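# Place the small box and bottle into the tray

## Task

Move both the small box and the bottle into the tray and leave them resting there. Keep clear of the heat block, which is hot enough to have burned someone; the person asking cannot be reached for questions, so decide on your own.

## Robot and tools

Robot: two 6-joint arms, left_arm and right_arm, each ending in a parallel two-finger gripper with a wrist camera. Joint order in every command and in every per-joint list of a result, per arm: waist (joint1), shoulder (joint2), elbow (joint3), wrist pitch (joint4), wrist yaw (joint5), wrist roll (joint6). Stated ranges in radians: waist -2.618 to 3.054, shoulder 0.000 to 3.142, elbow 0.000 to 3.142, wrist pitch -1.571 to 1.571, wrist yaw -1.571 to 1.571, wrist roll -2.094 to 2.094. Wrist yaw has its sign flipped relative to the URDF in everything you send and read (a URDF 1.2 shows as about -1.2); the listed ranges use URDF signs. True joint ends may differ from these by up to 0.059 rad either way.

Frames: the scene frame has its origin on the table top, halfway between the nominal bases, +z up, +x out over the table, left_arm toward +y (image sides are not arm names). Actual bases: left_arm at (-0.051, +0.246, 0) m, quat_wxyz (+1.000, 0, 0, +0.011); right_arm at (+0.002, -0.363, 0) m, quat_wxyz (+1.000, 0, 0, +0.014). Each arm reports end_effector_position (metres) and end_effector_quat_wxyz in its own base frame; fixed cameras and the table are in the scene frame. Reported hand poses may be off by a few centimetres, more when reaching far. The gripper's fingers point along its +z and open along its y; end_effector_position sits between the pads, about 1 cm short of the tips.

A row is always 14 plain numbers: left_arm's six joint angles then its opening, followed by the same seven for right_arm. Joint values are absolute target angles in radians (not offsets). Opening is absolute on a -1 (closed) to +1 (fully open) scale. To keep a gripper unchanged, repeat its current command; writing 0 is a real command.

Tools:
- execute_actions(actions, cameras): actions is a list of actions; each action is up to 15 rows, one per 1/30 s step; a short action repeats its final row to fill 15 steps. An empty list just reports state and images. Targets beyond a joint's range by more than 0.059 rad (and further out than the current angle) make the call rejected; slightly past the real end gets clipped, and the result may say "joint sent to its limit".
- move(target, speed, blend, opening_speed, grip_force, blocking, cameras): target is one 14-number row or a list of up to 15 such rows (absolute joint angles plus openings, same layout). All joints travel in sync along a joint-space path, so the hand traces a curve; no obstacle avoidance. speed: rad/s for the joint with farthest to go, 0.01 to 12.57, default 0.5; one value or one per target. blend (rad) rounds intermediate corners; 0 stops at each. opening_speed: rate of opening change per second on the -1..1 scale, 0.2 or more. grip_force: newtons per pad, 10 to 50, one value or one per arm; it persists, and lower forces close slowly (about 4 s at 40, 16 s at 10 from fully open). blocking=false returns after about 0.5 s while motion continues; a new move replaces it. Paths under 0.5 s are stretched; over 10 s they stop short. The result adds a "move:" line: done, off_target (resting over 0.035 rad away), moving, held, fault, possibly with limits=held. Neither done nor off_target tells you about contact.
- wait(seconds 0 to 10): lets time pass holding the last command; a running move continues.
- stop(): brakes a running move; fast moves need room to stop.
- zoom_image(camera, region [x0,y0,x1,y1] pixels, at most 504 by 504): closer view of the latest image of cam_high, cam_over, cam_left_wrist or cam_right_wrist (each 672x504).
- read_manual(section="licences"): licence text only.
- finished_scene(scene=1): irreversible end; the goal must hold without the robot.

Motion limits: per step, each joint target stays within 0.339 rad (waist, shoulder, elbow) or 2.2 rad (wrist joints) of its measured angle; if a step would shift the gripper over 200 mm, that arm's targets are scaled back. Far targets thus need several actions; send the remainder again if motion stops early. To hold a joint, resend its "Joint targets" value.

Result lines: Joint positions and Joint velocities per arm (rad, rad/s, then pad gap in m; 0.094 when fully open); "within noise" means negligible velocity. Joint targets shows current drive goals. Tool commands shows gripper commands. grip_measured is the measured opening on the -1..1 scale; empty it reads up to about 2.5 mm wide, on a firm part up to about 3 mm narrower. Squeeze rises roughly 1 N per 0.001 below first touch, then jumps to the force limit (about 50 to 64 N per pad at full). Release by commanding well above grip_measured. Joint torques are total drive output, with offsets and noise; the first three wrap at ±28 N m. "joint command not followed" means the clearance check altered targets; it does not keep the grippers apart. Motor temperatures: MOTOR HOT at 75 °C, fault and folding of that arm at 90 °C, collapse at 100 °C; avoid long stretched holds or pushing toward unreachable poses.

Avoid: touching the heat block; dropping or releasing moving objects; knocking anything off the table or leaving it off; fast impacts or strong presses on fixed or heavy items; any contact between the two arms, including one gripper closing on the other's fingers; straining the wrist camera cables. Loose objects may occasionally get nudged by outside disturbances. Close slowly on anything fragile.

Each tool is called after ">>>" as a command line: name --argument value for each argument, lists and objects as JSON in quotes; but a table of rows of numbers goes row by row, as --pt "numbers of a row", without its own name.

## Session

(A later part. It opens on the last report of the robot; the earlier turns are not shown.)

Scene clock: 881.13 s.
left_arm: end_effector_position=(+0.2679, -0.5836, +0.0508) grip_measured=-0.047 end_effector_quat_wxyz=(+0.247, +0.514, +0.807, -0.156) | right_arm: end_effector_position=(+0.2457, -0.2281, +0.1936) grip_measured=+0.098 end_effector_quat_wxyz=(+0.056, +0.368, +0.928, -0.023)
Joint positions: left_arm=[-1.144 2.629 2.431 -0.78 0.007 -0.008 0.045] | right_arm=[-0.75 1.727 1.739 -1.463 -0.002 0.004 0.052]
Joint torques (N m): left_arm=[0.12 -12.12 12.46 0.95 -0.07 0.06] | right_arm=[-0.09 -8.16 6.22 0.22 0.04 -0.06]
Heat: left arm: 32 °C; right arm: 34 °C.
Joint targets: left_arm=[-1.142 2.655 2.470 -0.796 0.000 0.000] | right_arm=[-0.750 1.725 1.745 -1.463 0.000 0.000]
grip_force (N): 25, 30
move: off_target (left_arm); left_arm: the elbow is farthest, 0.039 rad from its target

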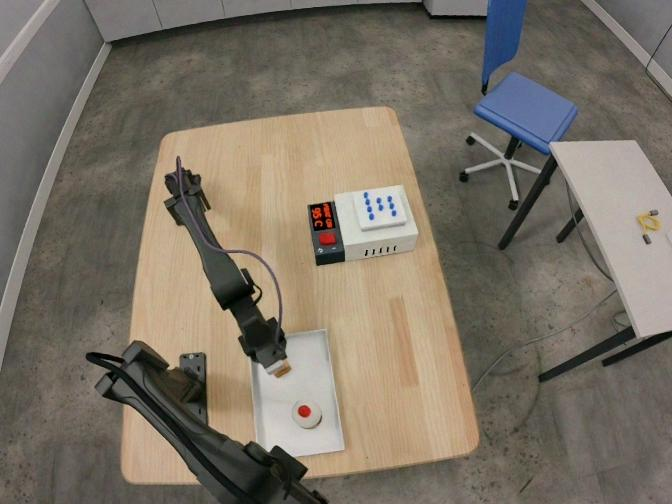

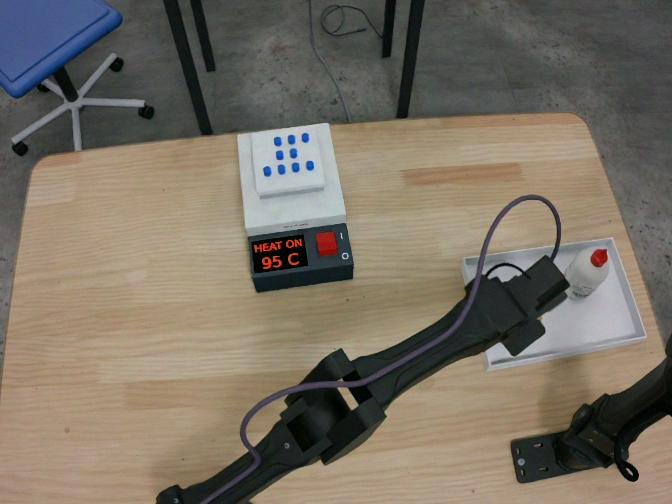

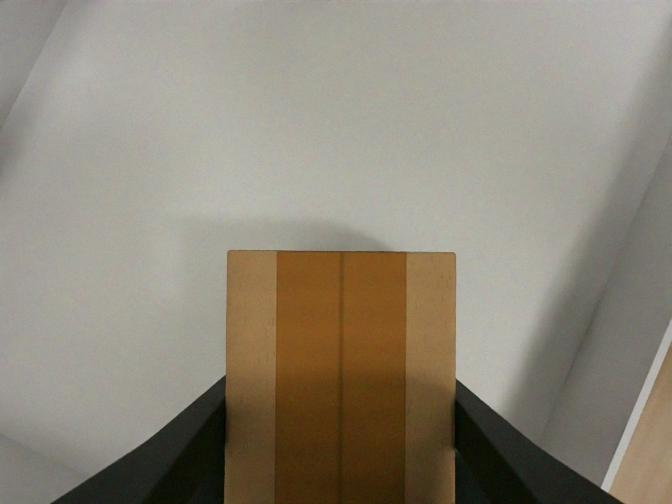

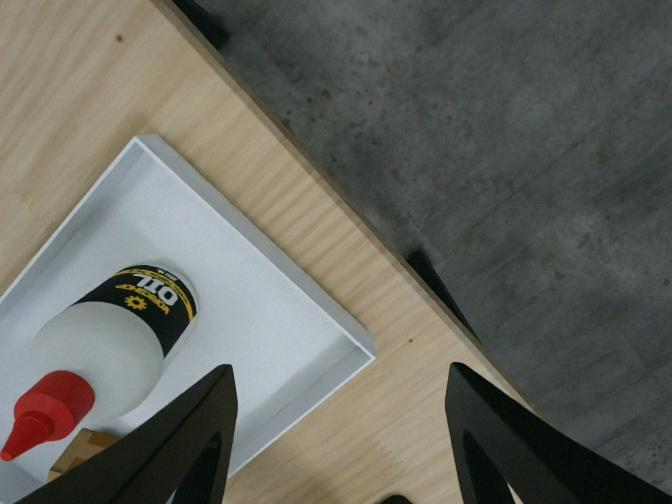

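>>> move --target '[-1.142,2.672,2.470,-0.828,0.0,0.0,-0.17,-0.75,1.725,1.745,-1.463,0.0,0.0,0.1]' --speed 0.08 --cameras '["cam_high", "cam_left_wrist", "cam_right_wrist"]'

Scene clock: 900.63 s.
left_arm: end_effector_position=(+0.2656, -0.5787, +0.0431) grip_measured=-0.047 end_effector_quat_wxyz=(+0.234, +0.516, +0.810, -0.148) | right_arm: end_effector_position=(+0.2457, -0.2281, +0.1936) grip_measured=+0.098 end_effector_quat_wxyz=(+0.056, +0.368, +0.928, -0.023)
Joint positions: left_arm=[-1.144 2.638 2.435 -0.806 0.006 -0.008 0.045] | right_arm=[-0.75 1.727 1.739 -1.463 -0.002 0.004 0.052]
Joint torques (N m): left_arm=[0.17 -11.55 12.03 0.87 -0.1 0.05] | right_arm=[-0.09 -8.16 6.22 0.22 0.04 -0.06]
Motor temperatures (°C): left_arm=[24 28 31 32 24 22 25] | right_arm=[23 31 34 26 22 25 25]
Heat: left arm: 32 °C; right arm: 34 °C.
Joint targets: left_arm=[-1.142 2.672 2.470 -0.828 0.000 0.000] | right_arm=[-0.750 1.725 1.745 -1.463 0.000 0.000]
grip_force (N): 25, 30
move: done
Images, in order (width x height): cam_high 672x504, cam_left_wrist 672x504, cam_right_wrist 672x504.

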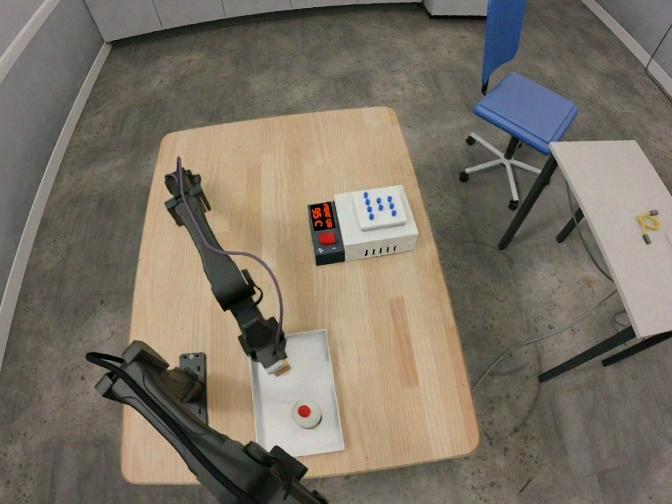

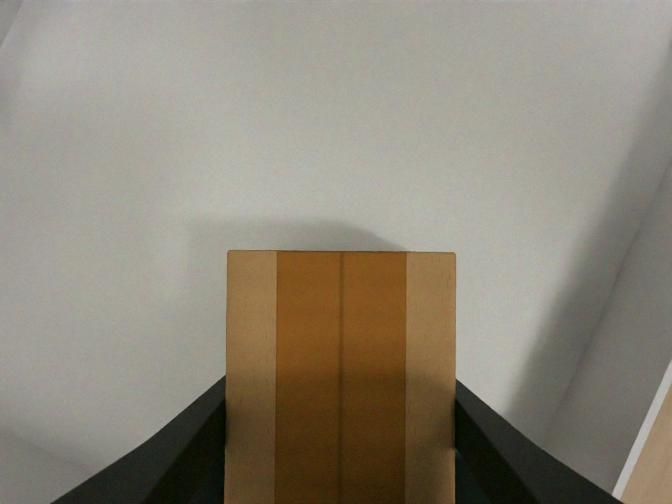

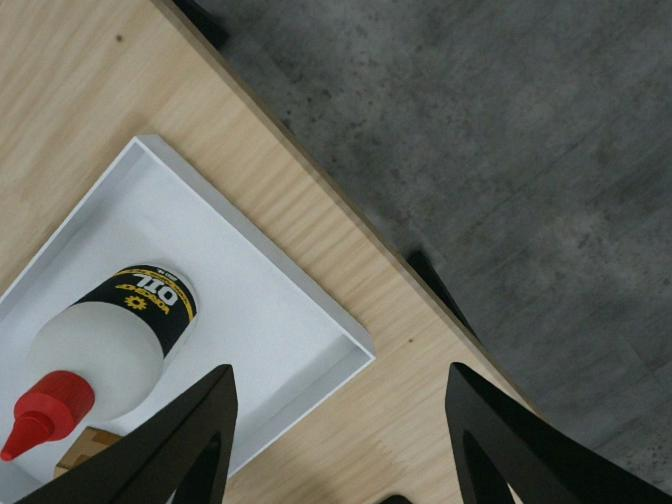

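>>> move --target '[-1.142,2.688,2.470,-0.838,0.0,0.0,-0.17,-0.75,1.725,1.745,-1.463,0.0,0.0,0.1]' --speed 0.06 --cameras '["cam_left_wrist", "cam_right_wrist"]'

Scene clock: 909.90 s.
left_arm: end_effector_position=(+0.2656, -0.5787, +0.0424) grip_measured=-0.047 end_effector_quat_wxyz=(+0.233, +0.516, +0.811, -0.148) | right_arm: end_effector_position=(+0.2457, -0.2281, +0.1936) grip_measured=+0.098 end_effector_quat_wxyz=(+0.056, +0.368, +0.928, -0.023)
Joint positions: left_arm=[-1.144 2.643 2.443 -0.812 0.006 -0.008 0.045] | right_arm=[-0.75 1.727 1.739 -1.463 -0.002 0.004 0.052]
Joint torques (N m): left_arm=[0.17 -10.66 11.3 0.81 -0.08 0.04] | right_arm=[-0.09 -8.14 6.2 0.22 0.05 -0.06]
Heat: left arm: 32 °C; right arm: 34 °C.
Joint targets: left_arm=[-1.142 2.688 2.470 -0.838 0.000 0.000] | right_arm=[-0.750 1.725 1.745 -1.463 0.000 0.000]
grip_force (N): 25, 30
move: off_target (left_arm); left_arm: the shoulder is farthest, 0.045 rad from its target
Images, in order (width x height): cam_left_wrist 672x504, cam_right_wrist 672x504.

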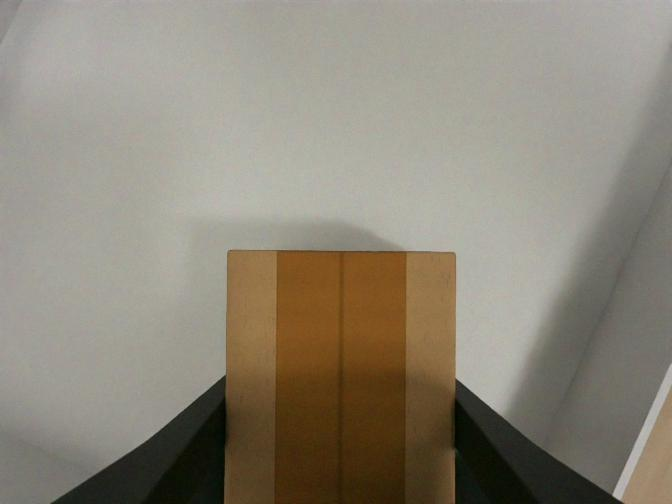

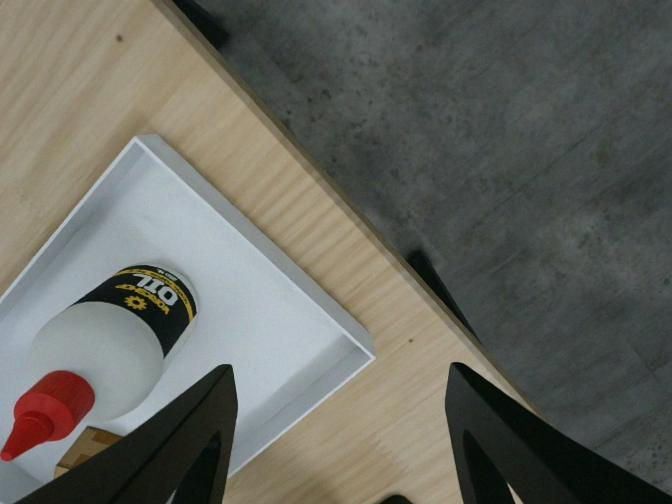

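>>> move --pt "-1.142 2.657 2.476 -0.825 0.0 0.0 0.25 -0.75 1.725 1.745 -1.463 0.0 0.0 0.1" --pt "-1.142 2.40 2.305 -0.905 0.0 0.0 0.25 -0.75 1.725 1.745 -1.463 0.0 0.0 0.1" --pt "-0.95 1.95 1.85 -0.80 0.0 0.0 0.25 -0.75 1.725 1.745 -1.463 0.0 0.0 0.1" --speed '[0.2,0.25,0.6]' --blend '[0,0.03,0]' --opening_speed 0.5

Scene clock: 943.17 s.
left_arm: end_effector_position=(+0.3083, -0.4282, +0.1916) grip_measured=+0.247 end_effector_quat_wxyz=(+0.284, +0.430, +0.845, -0.145) | right_arm: end_effector_position=(+0.2457, -0.2281, +0.1936) grip_measured=+0.098 end_effector_quat_wxyz=(+0.056, +0.368, +0.928, -0.023)
Joint positions: left_arm=[-0.95 1.984 1.866 -0.805 0.003 -0.007 0.059] | right_arm=[-0.75 1.727 1.739 -1.463 -0.002 0.004 0.052]
Joint torques (N m): left_arm=[-0.12 -12.85 7.15 1.22 -0.05 0.05] | right_arm=[-0.1 -8.16 6.22 0.22 0.04 -0.06]
Heat: left arm: 31 °C; right arm: 33 °C.
Joint targets: left_arm=[-0.950 1.950 1.850 -0.800 0.000 0.000] | right_arm=[-0.750 1.725 1.745 -1.463 0.000 0.000]
grip_force (N): 25, 30
move: done

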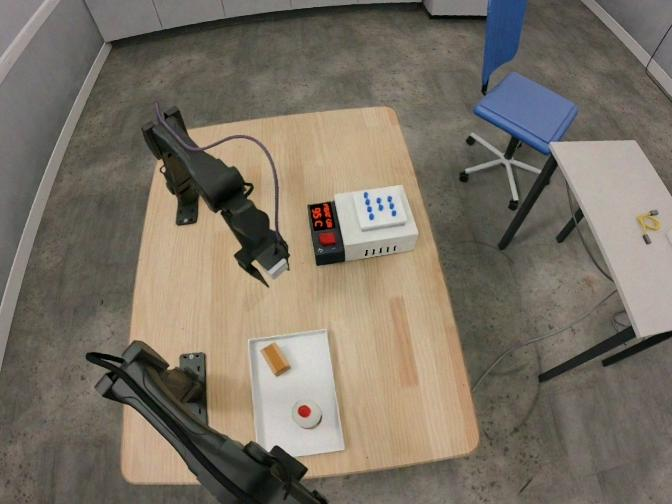

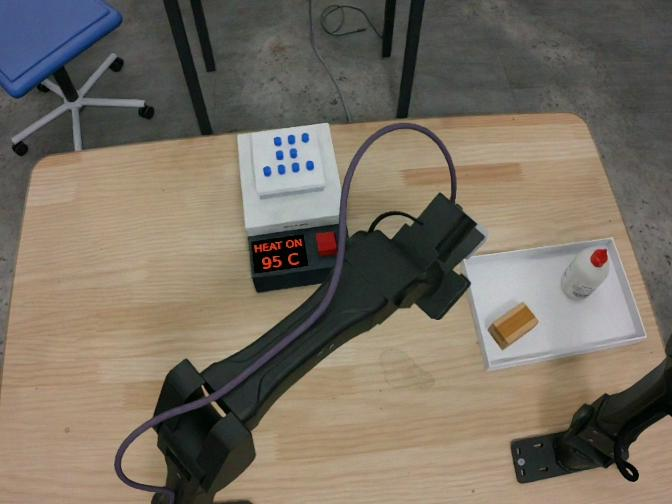

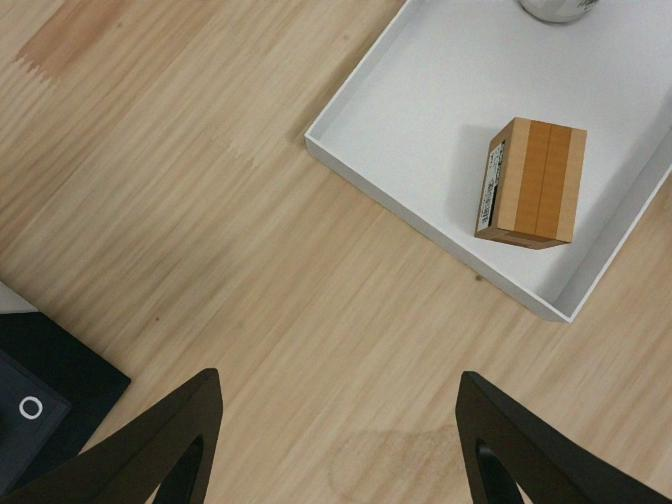

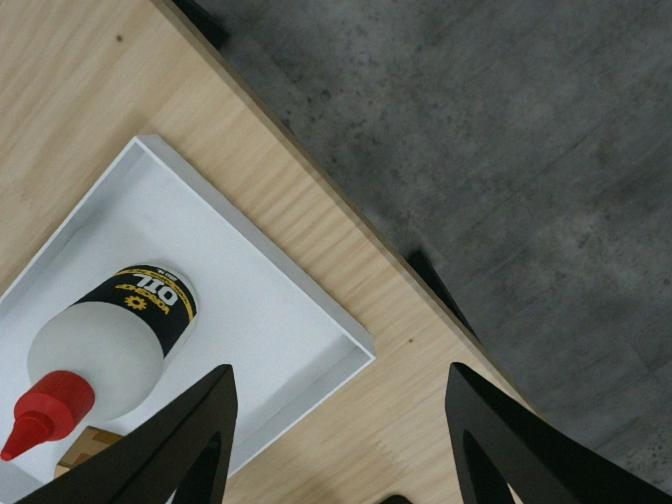

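>>> finished_scene

The scene is finished: the task was done.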